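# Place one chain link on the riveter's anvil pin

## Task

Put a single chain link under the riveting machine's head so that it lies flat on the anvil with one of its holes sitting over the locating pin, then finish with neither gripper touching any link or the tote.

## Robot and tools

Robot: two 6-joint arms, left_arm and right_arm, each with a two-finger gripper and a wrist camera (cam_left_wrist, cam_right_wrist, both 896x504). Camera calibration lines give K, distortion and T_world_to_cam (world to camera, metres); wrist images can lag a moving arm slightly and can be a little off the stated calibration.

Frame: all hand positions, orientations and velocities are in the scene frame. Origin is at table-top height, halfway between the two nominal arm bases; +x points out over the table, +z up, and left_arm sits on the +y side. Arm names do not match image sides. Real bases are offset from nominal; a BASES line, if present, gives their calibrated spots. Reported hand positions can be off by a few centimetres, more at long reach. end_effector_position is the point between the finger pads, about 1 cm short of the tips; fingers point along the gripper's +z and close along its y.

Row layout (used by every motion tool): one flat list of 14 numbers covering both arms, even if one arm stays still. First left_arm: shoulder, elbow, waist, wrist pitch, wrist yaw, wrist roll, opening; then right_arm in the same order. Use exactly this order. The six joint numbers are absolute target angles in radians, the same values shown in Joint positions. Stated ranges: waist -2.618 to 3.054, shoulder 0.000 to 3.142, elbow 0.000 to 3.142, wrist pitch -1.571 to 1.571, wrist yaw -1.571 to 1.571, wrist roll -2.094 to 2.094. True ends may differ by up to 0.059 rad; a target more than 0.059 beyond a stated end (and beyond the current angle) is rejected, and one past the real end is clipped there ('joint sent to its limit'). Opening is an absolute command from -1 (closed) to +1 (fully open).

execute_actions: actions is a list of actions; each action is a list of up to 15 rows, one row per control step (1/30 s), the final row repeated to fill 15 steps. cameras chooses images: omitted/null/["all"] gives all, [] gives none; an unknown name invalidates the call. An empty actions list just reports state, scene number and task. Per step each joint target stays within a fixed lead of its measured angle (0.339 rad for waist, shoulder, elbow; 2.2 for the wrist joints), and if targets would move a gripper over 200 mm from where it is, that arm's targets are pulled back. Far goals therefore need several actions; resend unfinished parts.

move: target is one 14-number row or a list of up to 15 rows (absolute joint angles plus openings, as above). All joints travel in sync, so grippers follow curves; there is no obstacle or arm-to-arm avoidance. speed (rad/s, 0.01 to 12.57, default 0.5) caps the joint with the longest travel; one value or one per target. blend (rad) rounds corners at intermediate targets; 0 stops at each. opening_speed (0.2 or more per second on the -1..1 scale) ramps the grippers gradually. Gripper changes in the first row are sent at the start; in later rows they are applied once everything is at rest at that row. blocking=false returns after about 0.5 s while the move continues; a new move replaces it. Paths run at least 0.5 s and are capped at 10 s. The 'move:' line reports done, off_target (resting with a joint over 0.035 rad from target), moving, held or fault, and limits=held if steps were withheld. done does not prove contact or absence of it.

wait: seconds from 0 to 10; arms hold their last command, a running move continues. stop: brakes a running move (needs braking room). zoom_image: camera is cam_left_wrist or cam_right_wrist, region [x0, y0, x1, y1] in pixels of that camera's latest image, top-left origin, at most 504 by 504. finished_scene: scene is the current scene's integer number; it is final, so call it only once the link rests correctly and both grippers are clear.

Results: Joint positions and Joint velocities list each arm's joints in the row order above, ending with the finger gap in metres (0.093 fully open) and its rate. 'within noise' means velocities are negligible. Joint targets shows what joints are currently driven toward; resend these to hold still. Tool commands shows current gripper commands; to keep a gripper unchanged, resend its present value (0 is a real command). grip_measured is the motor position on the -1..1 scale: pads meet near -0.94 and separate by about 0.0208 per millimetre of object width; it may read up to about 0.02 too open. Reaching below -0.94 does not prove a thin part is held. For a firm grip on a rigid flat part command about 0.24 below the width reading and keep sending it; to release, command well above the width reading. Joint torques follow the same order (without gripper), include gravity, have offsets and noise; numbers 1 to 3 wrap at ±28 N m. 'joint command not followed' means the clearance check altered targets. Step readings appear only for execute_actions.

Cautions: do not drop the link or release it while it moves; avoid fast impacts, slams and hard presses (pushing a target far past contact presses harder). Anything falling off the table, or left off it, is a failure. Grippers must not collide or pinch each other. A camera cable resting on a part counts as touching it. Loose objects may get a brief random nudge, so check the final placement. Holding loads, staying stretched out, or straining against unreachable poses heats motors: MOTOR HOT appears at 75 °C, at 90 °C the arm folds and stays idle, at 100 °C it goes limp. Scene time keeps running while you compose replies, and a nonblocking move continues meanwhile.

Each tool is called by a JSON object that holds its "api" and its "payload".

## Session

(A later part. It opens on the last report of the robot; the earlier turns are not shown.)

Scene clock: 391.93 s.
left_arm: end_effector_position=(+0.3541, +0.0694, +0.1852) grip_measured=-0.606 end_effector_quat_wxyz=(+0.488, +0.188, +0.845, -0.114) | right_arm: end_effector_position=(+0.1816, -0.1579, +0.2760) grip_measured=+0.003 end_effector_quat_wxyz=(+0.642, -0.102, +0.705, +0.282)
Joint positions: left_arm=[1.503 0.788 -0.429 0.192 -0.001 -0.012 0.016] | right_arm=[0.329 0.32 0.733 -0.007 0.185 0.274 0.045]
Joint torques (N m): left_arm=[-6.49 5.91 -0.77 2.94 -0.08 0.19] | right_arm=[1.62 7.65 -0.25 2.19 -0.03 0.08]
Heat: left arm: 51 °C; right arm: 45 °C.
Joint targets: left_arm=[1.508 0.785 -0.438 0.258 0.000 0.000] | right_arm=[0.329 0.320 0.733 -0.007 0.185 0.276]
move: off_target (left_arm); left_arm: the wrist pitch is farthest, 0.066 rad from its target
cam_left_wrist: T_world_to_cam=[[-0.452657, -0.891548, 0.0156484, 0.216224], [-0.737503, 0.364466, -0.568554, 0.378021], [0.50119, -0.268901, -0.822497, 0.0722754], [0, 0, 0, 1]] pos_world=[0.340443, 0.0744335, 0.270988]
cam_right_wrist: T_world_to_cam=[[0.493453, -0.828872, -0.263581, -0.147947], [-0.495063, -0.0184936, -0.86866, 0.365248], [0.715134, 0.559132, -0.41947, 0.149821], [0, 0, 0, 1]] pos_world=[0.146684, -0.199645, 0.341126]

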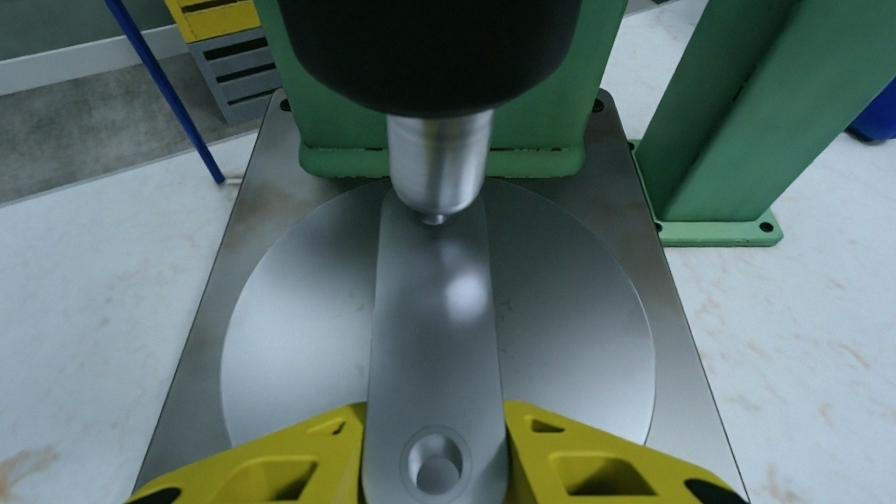

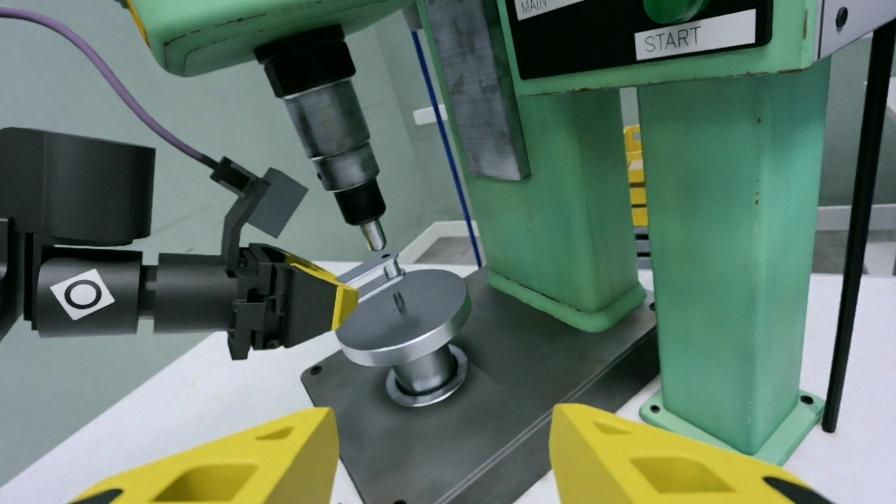

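{"api": "move", "payload": {"target": [1.508,0.755,-0.438,0.275,0,0,-0.85,0.329,0.32,0.733,-0.007,0.185,0.276,0], "speed": 0.1}}

{"api": "zoom_image", "payload": {"camera": "cam_right_wrist", "region": [340, 220, 460, 333]}}

Scene clock: 397.77 s.
left_arm: end_effector_position=(+0.3495, +0.0716, +0.1759) grip_measured=-0.606 end_effector_quat_wxyz=(+0.482, +0.188, +0.848, -0.113) | right_arm: end_effector_position=(+0.1816, -0.1579, +0.2760) grip_measured=+0.003 end_effector_quat_wxyz=(+0.642, -0.102, +0.705, +0.282)
Joint positions: left_arm=[1.503 0.758 -0.429 0.21 -0.001 -0.012 0.016] | right_arm=[0.329 0.32 0.733 -0.007 0.185 0.274 0.045]
Joint torques (N m): left_arm=[-6.38 5.79 -0.81 2.94 -0.09 0.2] | right_arm=[1.61 7.66 -0.21 2.19 -0.03 0.08]
Heat: left arm: 50 °C; right arm: 45 °C.
Joint targets: left_arm=[1.508 0.755 -0.438 0.275 0.000 0.000] | right_arm=[0.329 0.320 0.733 -0.007 0.185 0.276]
move: off_target (left_arm); left_arm: the wrist pitch is farthest, 0.065 rad from its target
cam_left_wrist: T_world_to_cam=[[-0.452534, -0.891605, 0.0158979, 0.21615], [-0.743877, 0.367603, -0.558135, 0.36873], [0.491792, -0.264401, -0.829598, 0.0717437], [0, 0, 0, 1]] pos_world=[0.336822, 0.0761434, 0.261884]
cam_right_wrist: T_world_to_cam=[[0.493453, -0.828872, -0.263581, -0.147947], [-0.495063, -0.0184936, -0.86866, 0.365248], [0.715134, 0.559132, -0.41947, 0.149821], [0, 0, 0, 1]] pos_world=[0.146684, -0.199645, 0.341126]

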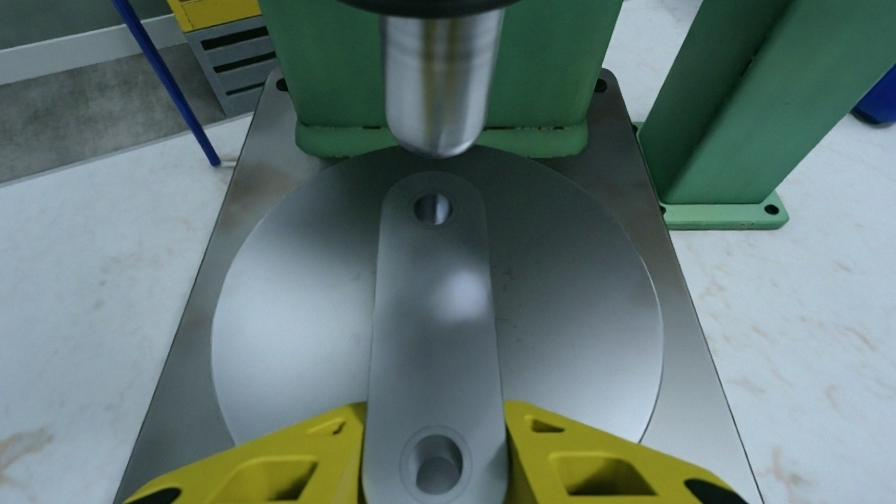

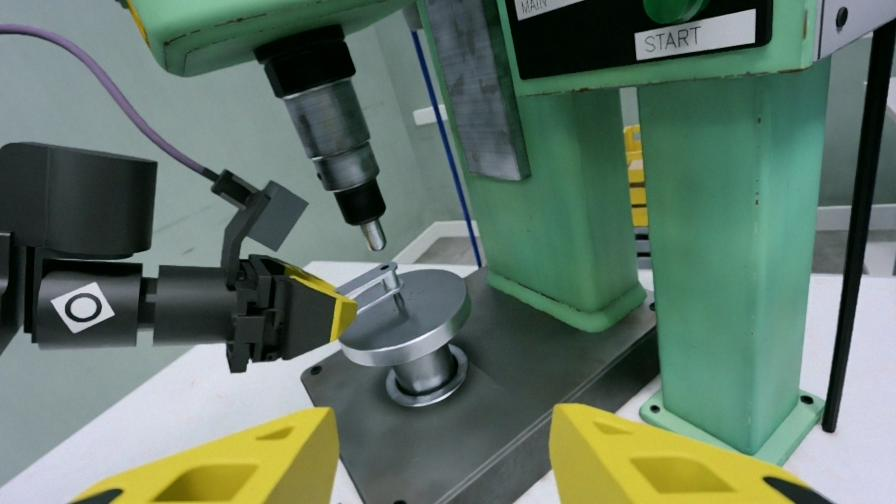

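Scaled by 4.200 (camera's finer frame: 1280x720).

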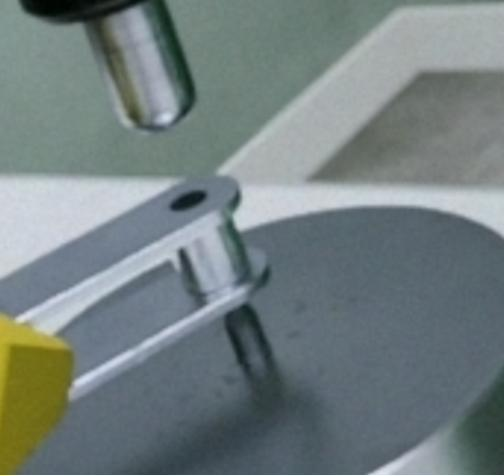

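{"api": "move", "payload": {"target": [1.541,0.728,-0.438,0.332,0,0,-0.85,0.329,0.32,0.733,-0.007,0.185,0.276,0], "speed": 0.06}}

{"api": "zoom_image", "payload": {"camera": "cam_right_wrist", "region": [340, 220, 460, 333]}}

Scene clock: 404.67 s.
left_arm: end_effector_position=(+0.3503, +0.0712, +0.1620) grip_measured=-0.606 end_effector_quat_wxyz=(+0.480, +0.189, +0.849, -0.112) | right_arm: end_effector_position=(+0.1816, -0.1579, +0.2760) grip_measured=+0.003 end_effector_quat_wxyz=(+0.642, -0.102, +0.705, +0.282)
Joint positions: left_arm=[1.538 0.732 -0.429 0.267 -0.001 -0.012 0.016] | right_arm=[0.329 0.32 0.733 -0.007 0.185 0.274 0.045]
Joint torques (N m): left_arm=[-6.8 5.6 -0.84 2.94 -0.09 0.2] | right_arm=[1.65 7.66 -0.24 2.2 -0.03 0.08]
Heat: left arm: 49 °C; right arm: 45 °C.
Joint targets: left_arm=[1.541 0.728 -0.438 0.332 0.000 0.000] | right_arm=[0.329 0.320 0.733 -0.007 0.185 0.276]
move: off_target (left_arm); left_arm: the wrist pitch is farthest, 0.065 rad from its target
cam_left_wrist: T_world_to_cam=[[-0.452435, -0.891655, 0.0159506, 0.216424], [-0.746161, 0.368693, -0.554354, 0.361848], [0.488412, -0.262711, -0.832128, 0.0612189], [0, 0, 0, 1]] pos_world=[0.338015, 0.0756471, 0.248082]
cam_right_wrist: T_world_to_cam=[[0.493453, -0.828872, -0.263581, -0.147947], [-0.495063, -0.0184936, -0.86866, 0.365248], [0.715134, 0.559132, -0.41947, 0.149821], [0, 0, 0, 1]] pos_world=[0.146684, -0.199645, 0.341126]

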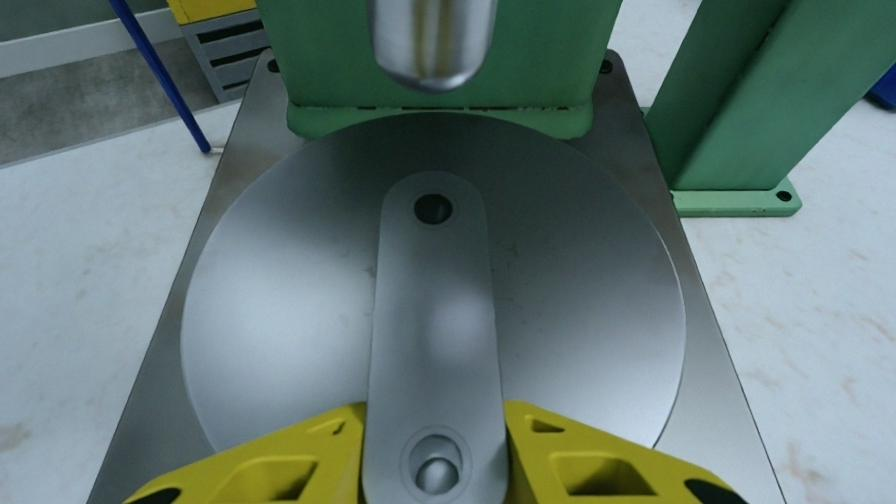

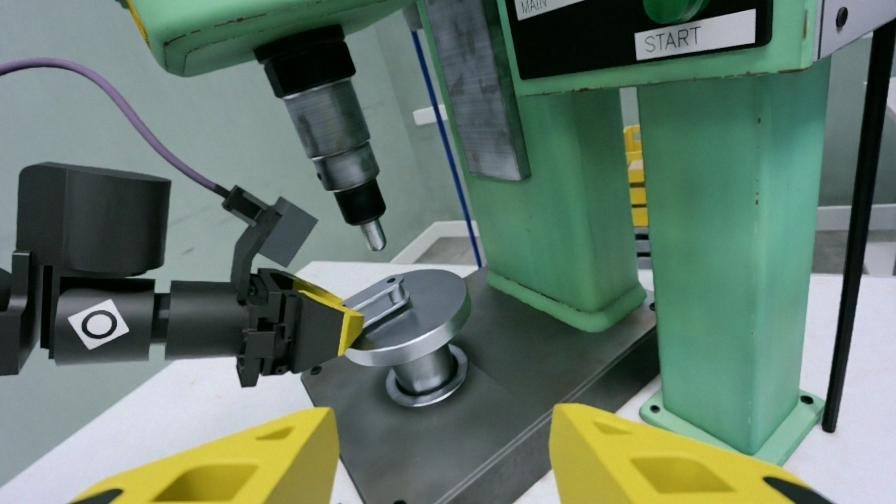

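Scaled by 4.200 (camera's finer frame: 1280x720).

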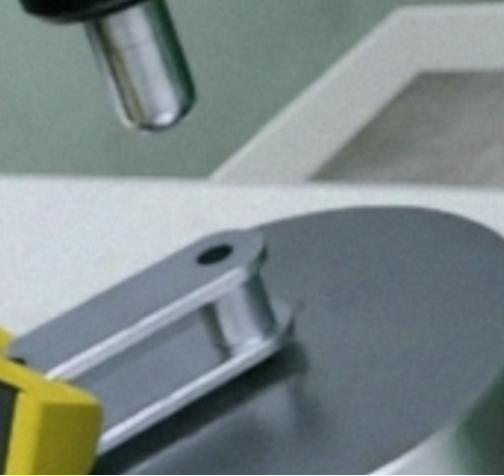

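{"api": "move", "payload": {"target": [1.561,0.711,-0.438,0.370,0,0,-0.85,0.329,0.32,0.733,-0.007,0.185,0.276,0], "speed": 0.05}}

{"api": "zoom_image", "payload": {"camera": "cam_right_wrist", "region": [340, 220, 460, 333]}}

Scene clock: 410.07 s.
left_arm: end_effector_position=(+0.3505, +0.0711, +0.1577) grip_measured=-0.606 end_effector_quat_wxyz=(+0.484, +0.188, +0.847, -0.113) | right_arm: end_effector_position=(+0.1816, -0.1579, +0.2760) grip_measured=+0.003 end_effector_quat_wxyz=(+0.642, -0.102, +0.705, +0.282)
Joint positions: left_arm=[1.551 0.715 -0.429 0.305 -0.001 -0.012 0.016] | right_arm=[0.329 0.32 0.733 -0.007 0.185 0.274 0.045]
Joint torques (N m): left_arm=[-6.13 5.52 -0.83 2.94 -0.09 0.2] | right_arm=[1.62 7.66 -0.25 2.19 -0.04 0.08]
Heat: left arm: 49 °C; right arm: 45 °C.
Joint targets: left_arm=[1.561 0.711 -0.438 0.370 0.000 0.000] | right_arm=[0.329 0.320 0.733 -0.007 0.185 0.276]
move: off_target (left_arm); left_arm: the wrist pitch is farthest, 0.065 rad from its target
cam_left_wrist: T_world_to_cam=[[-0.4526, -0.891574, 0.0158133, 0.216576], [-0.741905, 0.366665, -0.561367, 0.359421], [0.494702, -0.265807, -0.827416, 0.0546792], [0, 0, 0, 1]] pos_world=[0.337629, 0.0758404, 0.243585]
cam_right_wrist: T_world_to_cam=[[0.493453, -0.828872, -0.263581, -0.147947], [-0.495063, -0.0184936, -0.86866, 0.365248], [0.715134, 0.559132, -0.41947, 0.149821], [0, 0, 0, 1]] pos_world=[0.146684, -0.199645, 0.341126]

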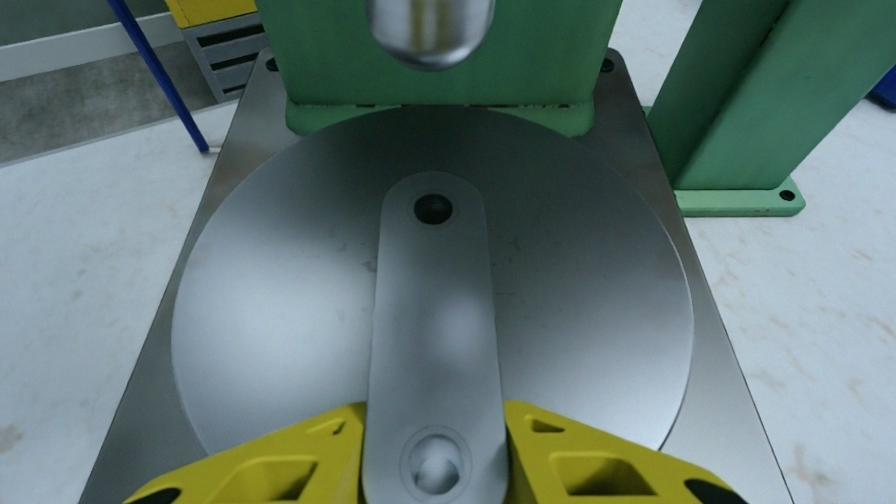

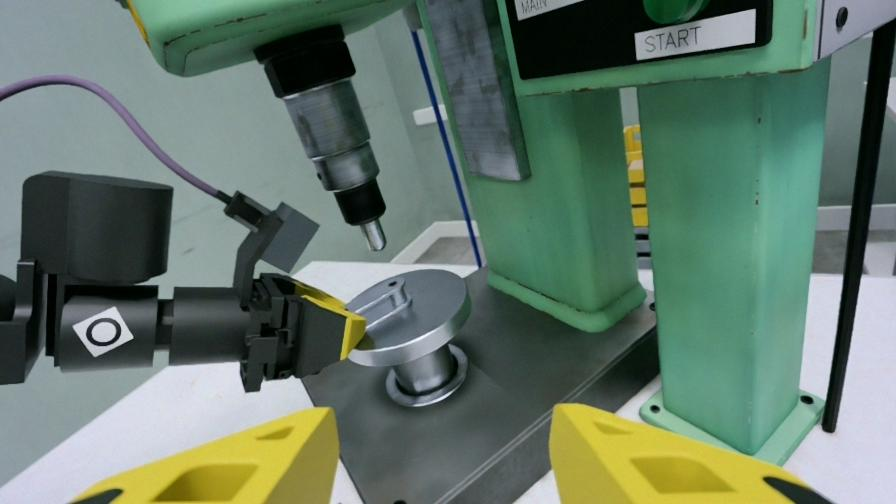

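Scaled by 4.200 (camera's finer frame: 1280x720).

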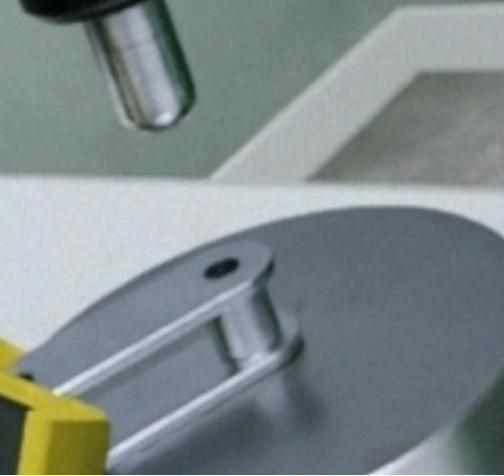

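{"api": "move", "payload": {"target": [1.575,0.701,-0.438,0.375,0,0,-0.85,0.329,0.32,0.733,-0.007,0.185,0.276,0], "speed": 0.04}}

{"api": "zoom_image", "payload": {"camera": "cam_right_wrist", "region": [340, 220, 460, 333]}}

Scene clock: 414.93 s.
left_arm: end_effector_position=(+0.3505, +0.0711, +0.1571) grip_measured=-0.606 end_effector_quat_wxyz=(+0.486, +0.188, +0.846, -0.114) | right_arm: end_effector_position=(+0.1816, -0.1579, +0.2760) grip_measured=+0.003 end_effector_quat_wxyz=(+0.642, -0.102, +0.705, +0.282)
Joint positions: left_arm=[1.553 0.708 -0.429 0.32 -0.001 -0.012 0.016] | right_arm=[0.329 0.32 0.733 -0.007 0.185 0.274 0.045]
Joint torques (N m): left_arm=[-4.98 5.31 -0.81 2.84 -0.09 0.19] | right_arm=[1.66 7.66 -0.27 2.19 -0.03 0.08]
Heat: left arm: 49 °C; right arm: 46 °C.
Joint targets: left_arm=[1.575 0.701 -0.438 0.375 0.000 0.000] | right_arm=[0.329 0.320 0.733 -0.007 0.185 0.276]
move: off_target (left_arm); left_arm: the wrist pitch is farthest, 0.055 rad from its target
cam_left_wrist: T_world_to_cam=[[-0.452675, -0.891538, 0.0156761, 0.21655], [-0.738794, 0.36516, -0.566429, 0.358815], [0.499268, -0.26799, -0.823962, 0.0522336], [0, 0, 0, 1]] pos_world=[0.337039, 0.0760356, 0.242887]
cam_right_wrist: T_world_to_cam=[[0.493453, -0.828872, -0.263581, -0.147947], [-0.495063, -0.0184936, -0.86866, 0.365248], [0.715134, 0.559132, -0.41947, 0.149821], [0, 0, 0, 1]] pos_world=[0.146684, -0.199645, 0.341126]

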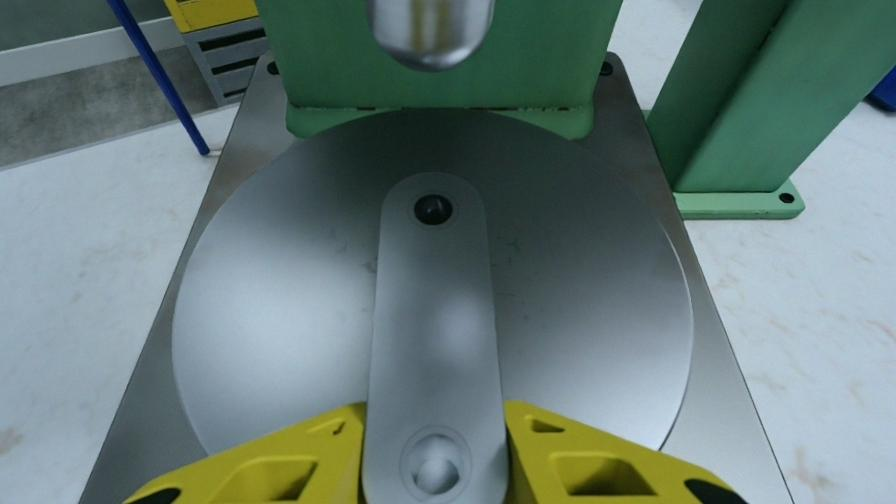

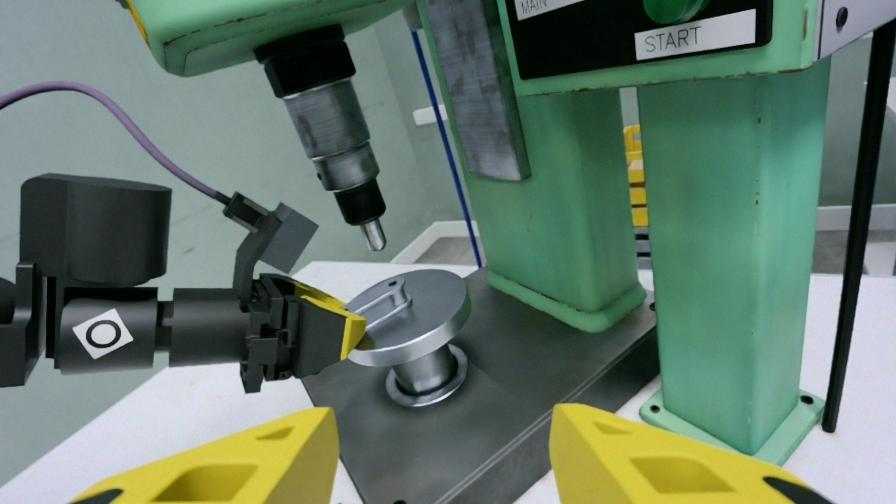

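Scaled by 4.200 (camera's finer frame: 1280x720).

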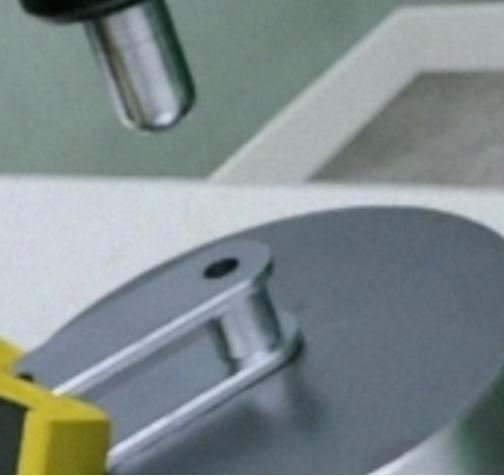

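{"api": "zoom_image", "payload": {"camera": "cam_left_wrist", "region": [383, 160, 483, 240]}}

{"api": "move", "payload": {"target": [1.570,0.701,-0.438,0.32,0,0,-0.85,0.329,0.32,0.733,-0.007,0.185,0.276,0], "speed": 0.05}}

{"api": "zoom_image", "payload": {"camera": "cam_right_wrist", "region": [340, 220, 460, 333]}}

{"api": "zoom_image", "payload": {"camera": "cam_left_wrist", "region": [383, 160, 483, 240]}}

Scaled by 5.040 (camera's finer frame: 1280x720).

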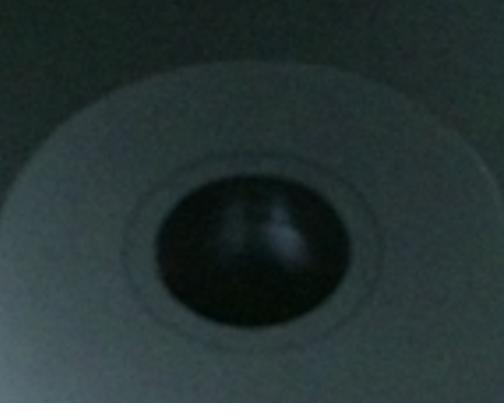

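Scene clock: 419.90 s.
left_arm: end_effector_position=(+0.3501, +0.0713, +0.1564) grip_measured=-0.606 end_effector_quat_wxyz=(+0.485, +0.188, +0.846, -0.113) | right_arm: end_effector_position=(+0.1816, -0.1579, +0.2760) grip_measured=+0.003 end_effector_quat_wxyz=(+0.642, -0.102, +0.705, +0.282)
Joint positions: left_arm=[1.553 0.708 -0.429 0.317 -0.001 -0.012 0.016] | right_arm=[0.329 0.32 0.733 -0.007 0.185 0.274 0.045]
Joint torques (N m): left_arm=[-5.42 5.31 -0.79 2.21 -0.1 0.2] | right_arm=[1.63 7.65 -0.25 2.19 -0.03 0.08]
Heat: left arm: 49 °C; right arm: 46 °C.
Joint targets: left_arm=[1.570 0.701 -0.438 0.320 0.000 0.000] | right_arm=[0.329 0.320 0.733 -0.007 0.185 0.276]
move: done
cam_left_wrist: T_world_to_cam=[[-0.452588, -0.89158, 0.015782, 0.216553], [-0.740383, 0.365855, -0.5639, 0.358173], [0.496988, -0.266899, -0.825692, 0.0528401], [0, 0, 0, 1]] pos_world=[0.336934, 0.0761379, 0.242186]
cam_right_wrist: T_world_to_cam=[[0.493453, -0.828872, -0.263581, -0.147947], [-0.495063, -0.0184936, -0.86866, 0.365248], [0.715134, 0.559132, -0.41947, 0.149821], [0, 0, 0, 1]] pos_world=[0.146684, -0.199645, 0.341126]

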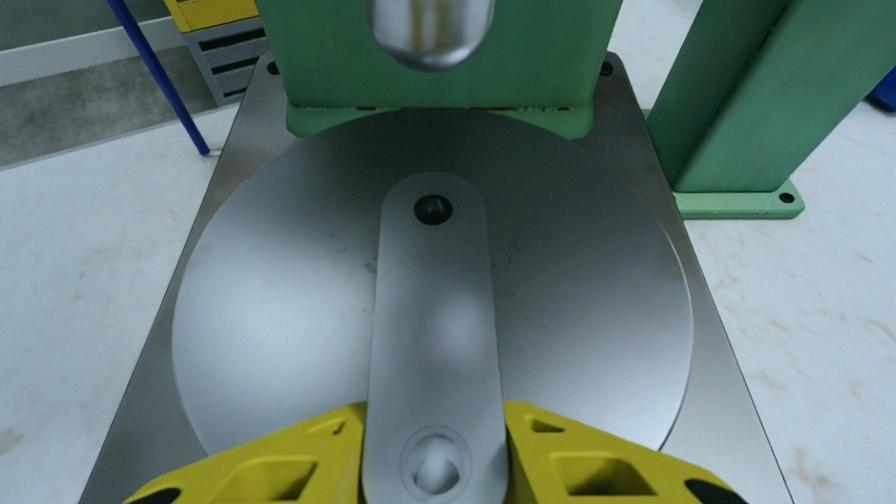

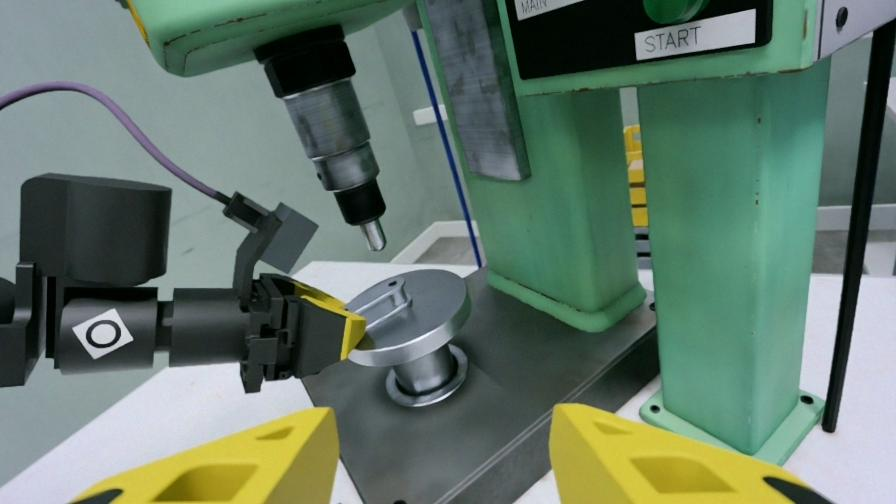

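Scaled by 4.200 (camera's finer frame: 1280x720).

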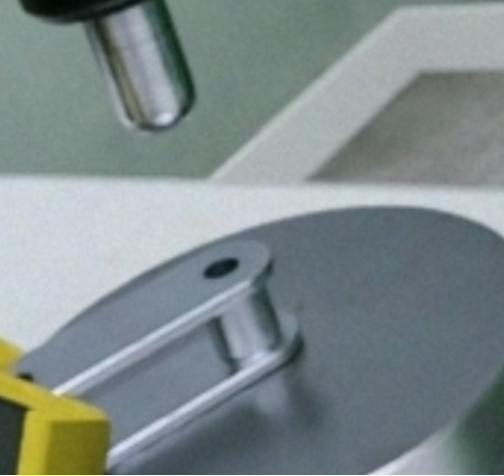

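Scaled by 5.040 (camera's finer frame: 1280x720).

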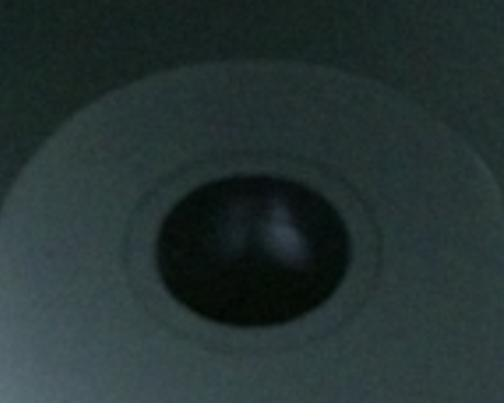

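{"api": "move", "payload": {"target": [1.565,0.701,-0.438,0.285,0,0,-0.85,0.329,0.32,0.733,-0.007,0.185,0.276,0], "speed": 0.05}}

{"api": "zoom_image", "payload": {"camera": "cam_right_wrist", "region": [370, 260, 430, 316]}}

Scene clock: 427.70 s.
left_arm: end_effector_position=(+0.3497, +0.0715, +0.1556) grip_measured=-0.606 end_effector_quat_wxyz=(+0.484, +0.188, +0.847, -0.113) | right_arm: end_effector_position=(+0.1816, -0.1579, +0.2760) grip_measured=+0.003 end_effector_quat_wxyz=(+0.642, -0.102, +0.705, +0.282)
Joint positions: left_arm=[1.553 0.708 -0.429 0.314 -0.001 -0.012 0.016] | right_arm=[0.329 0.32 0.733 -0.007 0.185 0.274 0.045]
Joint torques (N m): left_arm=[-5.91 5.33 -0.79 1.85 -0.09 0.2] | right_arm=[1.63 7.68 -0.24 2.19 -0.03 0.08]
Heat: left arm: 48 °C; right arm: 46 °C.
Joint targets: left_arm=[1.565 0.701 -0.438 0.285 0.000 0.000] | right_arm=[0.329 0.320 0.733 -0.007 0.185 0.276]
move: done
cam_left_wrist: T_world_to_cam=[[-0.452572, -0.891588, 0.0157782, 0.216515], [-0.742138, 0.366783, -0.560983, 0.357514], [0.494379, -0.265595, -0.827677, 0.0535732], [0, 0, 0, 1]] pos_world=[0.336828, 0.0761408, 0.241485]
cam_right_wrist: T_world_to_cam=[[0.493453, -0.828872, -0.263581, -0.147947], [-0.495063, -0.0184936, -0.86866, 0.365248], [0.715134, 0.559132, -0.41947, 0.149821], [0, 0, 0, 1]] pos_world=[0.146684, -0.199645, 0.341126]

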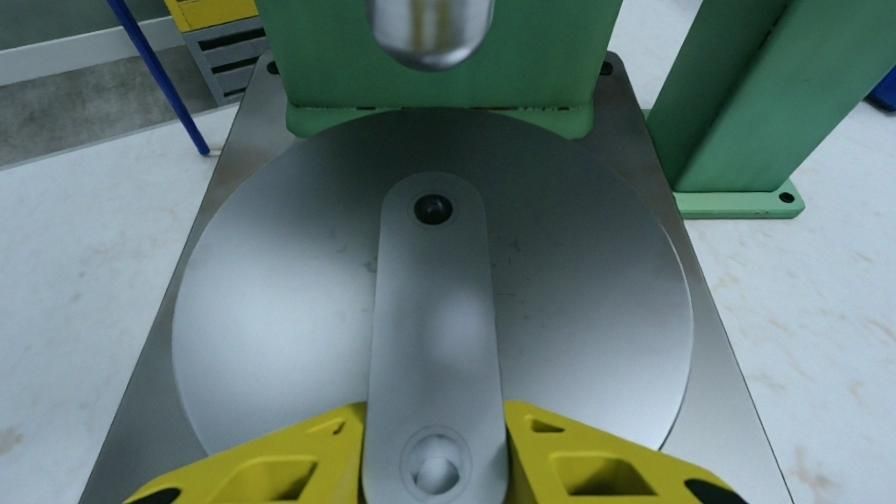

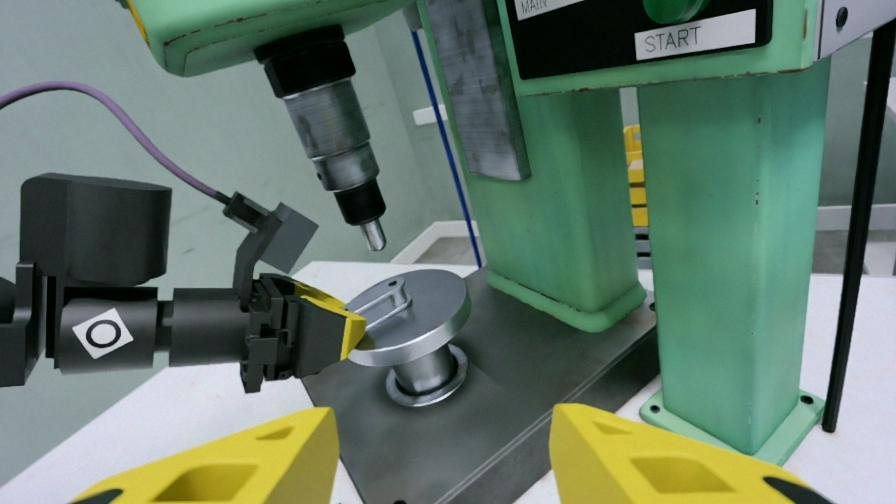

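Scaled by 8.400 (camera's finer frame: 1280x720).

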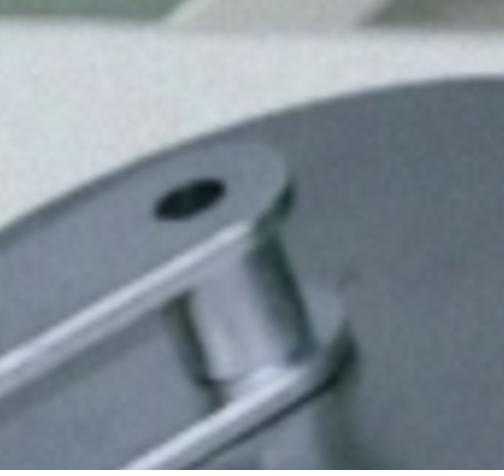

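{"api": "move", "payload": {"target": [1.555,0.705,-0.438,0.31,0,0,-0.25,0.329,0.32,0.733,-0.007,0.185,0.276,0], "opening_speed": 0.25}}

{"api": "zoom_image", "payload": {"camera": "cam_right_wrist", "region": [340, 220, 460, 333]}}

{"api": "zoom_image", "payload": {"camera": "cam_left_wrist", "region": [383, 160, 483, 240]}}

Scene clock: 433.47 s.
left_arm: end_effector_position=(+0.3484, +0.0686, +0.1557) grip_measured=-0.252 end_effector_quat_wxyz=(+0.483, +0.192, +0.846, -0.117) | right_arm: end_effector_position=(+0.1816, -0.1579, +0.2760) grip_measured=+0.003 end_effector_quat_wxyz=(+0.642, -0.102, +0.705, +0.282)
Joint positions: left_arm=[1.553 0.708 -0.434 0.314 0.005 -0.012 0.033] | right_arm=[0.329 0.32 0.733 -0.007 0.185 0.274 0.045]
Joint torques (N m): left_arm=[-6.87 5.63 -0.42 2.14 -0.15 0.19] | right_arm=[1.62 7.68 -0.28 2.18 -0.03 0.08]
Heat: left arm: 47 °C; right arm: 46 °C.
Joint targets: left_arm=[1.555 0.705 -0.438 0.310 0.000 0.000] | right_arm=[0.329 0.320 0.733 -0.007 0.185 0.276]
move: done
cam_left_wrist: T_world_to_cam=[[-0.461676, -0.886848, 0.0188457, 0.215786], [-0.738898, 0.372727, -0.561341, 0.356117], [0.4908, -0.273083, -0.82737, 0.0552959], [0, 0, 0, 1]] pos_world=[0.335618, 0.0737352, 0.241587]
cam_right_wrist: T_world_to_cam=[[0.493453, -0.828872, -0.263581, -0.147947], [-0.495063, -0.0184936, -0.86866, 0.365248], [0.715134, 0.559132, -0.41947, 0.149821], [0, 0, 0, 1]] pos_world=[0.146684, -0.199645, 0.341126]

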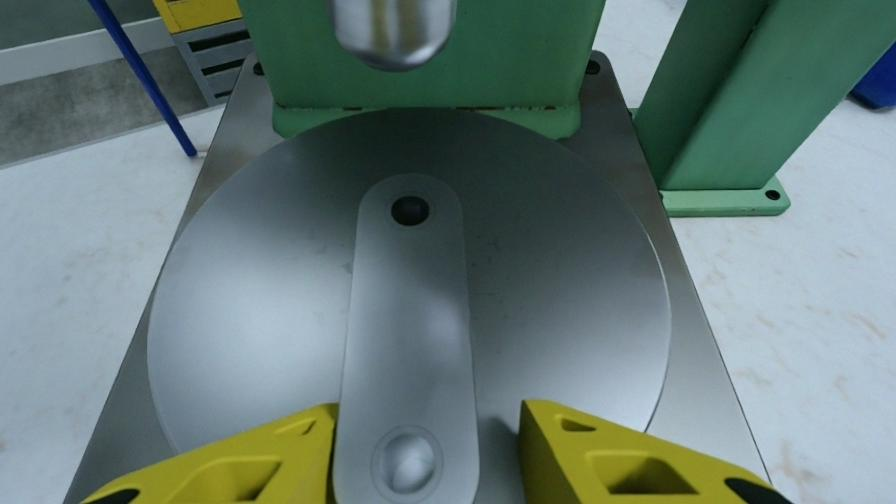

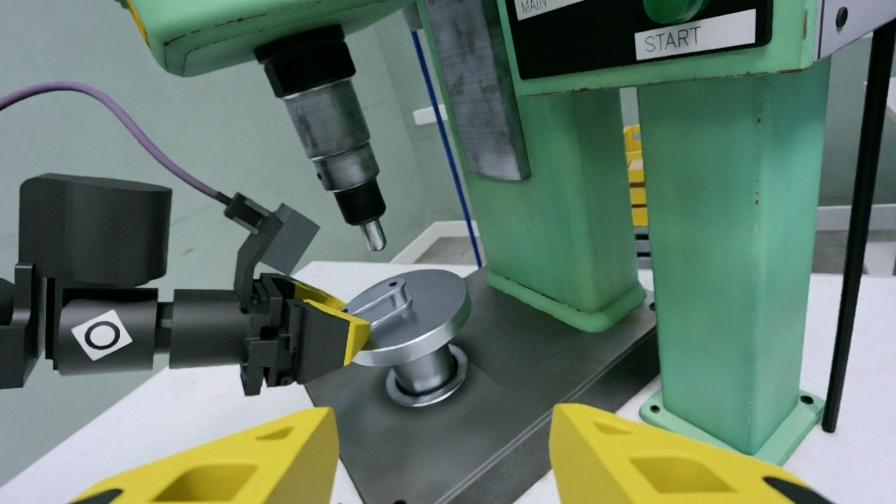

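Scaled by 4.200 (camera's finer frame: 1280x720).

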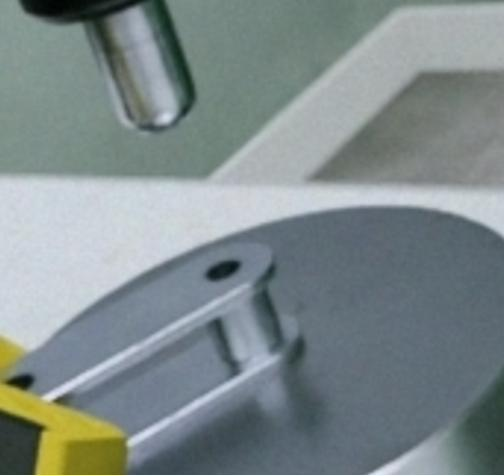

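Scaled by 5.040 (camera's finer frame: 1280x720).

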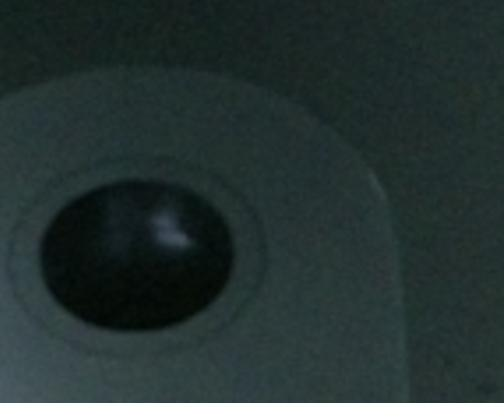

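{"api": "move", "payload": {"target": [1.555,0.705,-0.434,0.32,0,0,0.4,0.329,0.32,0.733,-0.007,0.185,0.276,0], "opening_speed": 0.5, "cameras": ["cam_left_wrist"]}}

{"api": "move", "payload": {"target": [[1.3,0.62,-0.434,0.15,0,0,0.4,0.329,0.32,0.733,-0.007,0.185,0.276,0],[0.9,0.5,-0.434,-0.1,0,0,0.4,0.329,0.32,0.733,-0.007,0.185,0.276,0]], "speed": 0.3, "blend": 0.05}}

{"api": "zoom_image", "payload": {"camera": "cam_right_wrist", "region": [310, 220, 490, 370]}}

Scene clock: 441.83 s.
left_arm: end_effector_position=(+0.3482, +0.0677, +0.1561) grip_measured=+0.398 end_effector_quat_wxyz=(+0.483, +0.194, +0.845, -0.119) | right_arm: end_effector_position=(+0.1816, -0.1579, +0.2760) grip_measured=+0.003 end_effector_quat_wxyz=(+0.642, -0.102, +0.705, +0.282)
Joint positions: left_arm=[1.553 0.708 -0.434 0.316 0.01 -0.01 0.064] | right_arm=[0.329 0.32 0.733 -0.007 0.185 0.274 0.045]
Joint torques (N m): left_arm=[-6.87 5.64 -0.1 2.23 -0.2 0.18] | right_arm=[1.62 7.66 -0.24 2.19 -0.03 0.07]
Heat: left arm: 47 °C; right arm: 46 °C.
Joint targets: left_arm=[1.555 0.705 -0.434 0.320 0.000 0.000] | right_arm=[0.329 0.320 0.733 -0.007 0.185 0.276]
move: done
cam_left_wrist: T_world_to_cam=[[-0.466449, -0.884317, 0.0202075, 0.216101], [-0.736266, 0.375493, -0.562955, 0.355688], [0.490243, -0.277468, -0.826241, 0.0558183], [0, 0, 0, 1]] pos_world=[0.335316, 0.0730313, 0.241989]

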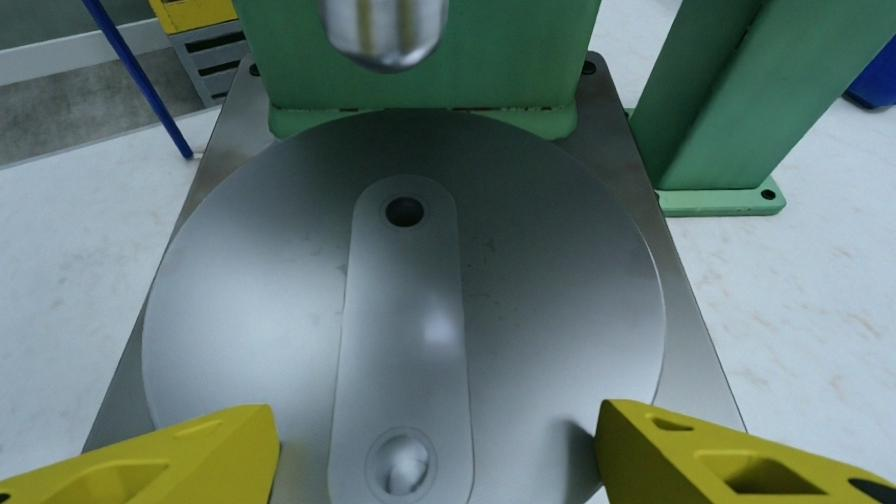

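Scene clock: 444.63 s.
left_arm: end_effector_position=(+0.2470, +0.1172, +0.2081) grip_measured=+0.398 end_effector_quat_wxyz=(+0.492, +0.193, +0.840, -0.121) | right_arm: end_effector_position=(+0.1816, -0.1579, +0.2760) grip_measured=+0.003 end_effector_quat_wxyz=(+0.642, -0.102, +0.705, +0.282)
Joint positions: left_arm=[0.913 0.51 -0.434 -0.105 0.01 -0.01 0.064] | right_arm=[0.329 0.32 0.733 -0.007 0.185 0.274 0.045]
Joint torques (N m): left_arm=[-3.38 5.83 -0.1 2.26 -0.2 0.17] | right_arm=[1.61 7.66 -0.25 2.19 -0.03 0.08]
Heat: left arm: 47 °C; right arm: 46 °C.
Joint targets: left_arm=[0.900 0.500 -0.434 -0.100 0.000 0.000] | right_arm=[0.329 0.320 0.733 -0.007 0.185 0.276]
move: done
cam_left_wrist: T_world_to_cam=[[-0.466839, -0.884127, 0.0195155, 0.211858], [-0.72526, 0.37014, -0.580511, 0.293511], [0.506022, -0.285159, -0.814018, 0.156563], [0, 0, 0, 1]] pos_world=[0.232551, 0.123314, 0.293696]
cam_right_wrist: T_world_to_cam=[[0.493453, -0.828872, -0.263581, -0.147947], [-0.495063, -0.0184936, -0.86866, 0.365248], [0.715134, 0.559132, -0.41947, 0.149821], [0, 0, 0, 1]] pos_world=[0.146684, -0.199645, 0.341126]

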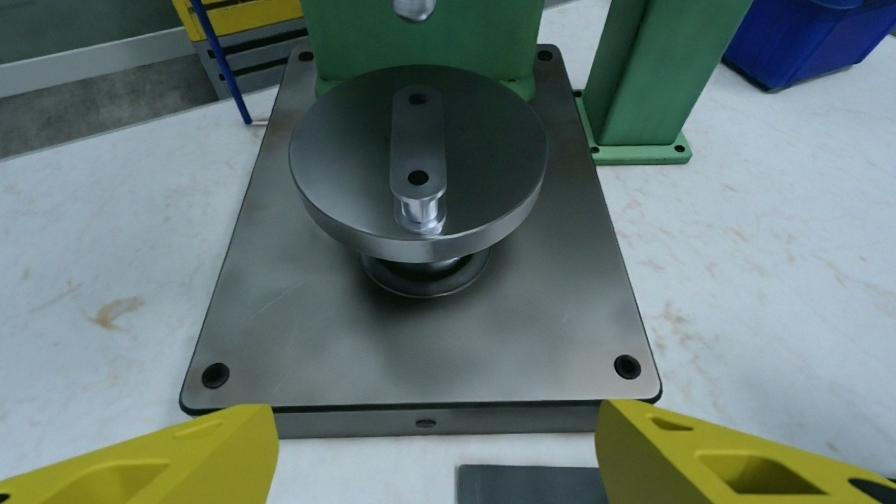

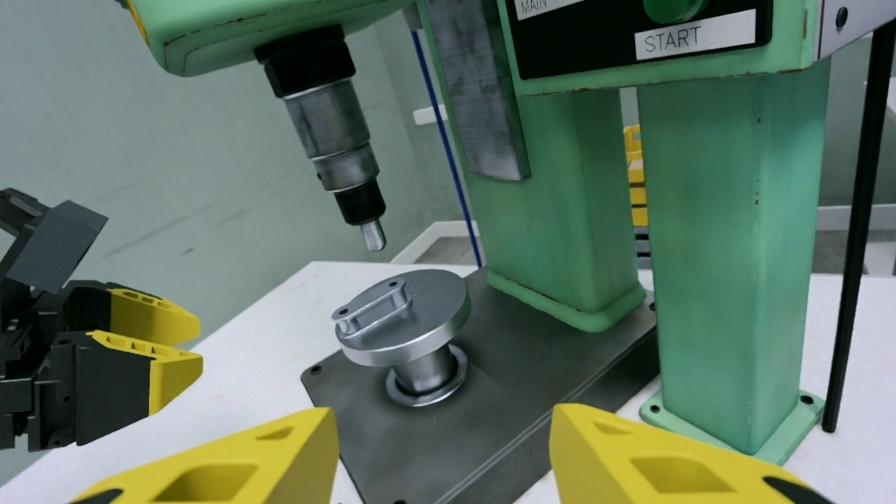

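Scaled by 2.800 (camera's finer frame: 1280x720).

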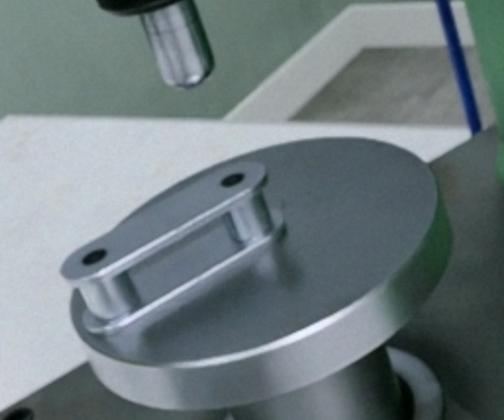

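Flat and pinned, hands clear.

{"api": "finished_scene", "payload": {"scene": 1}}

The scene is finished: the task was done.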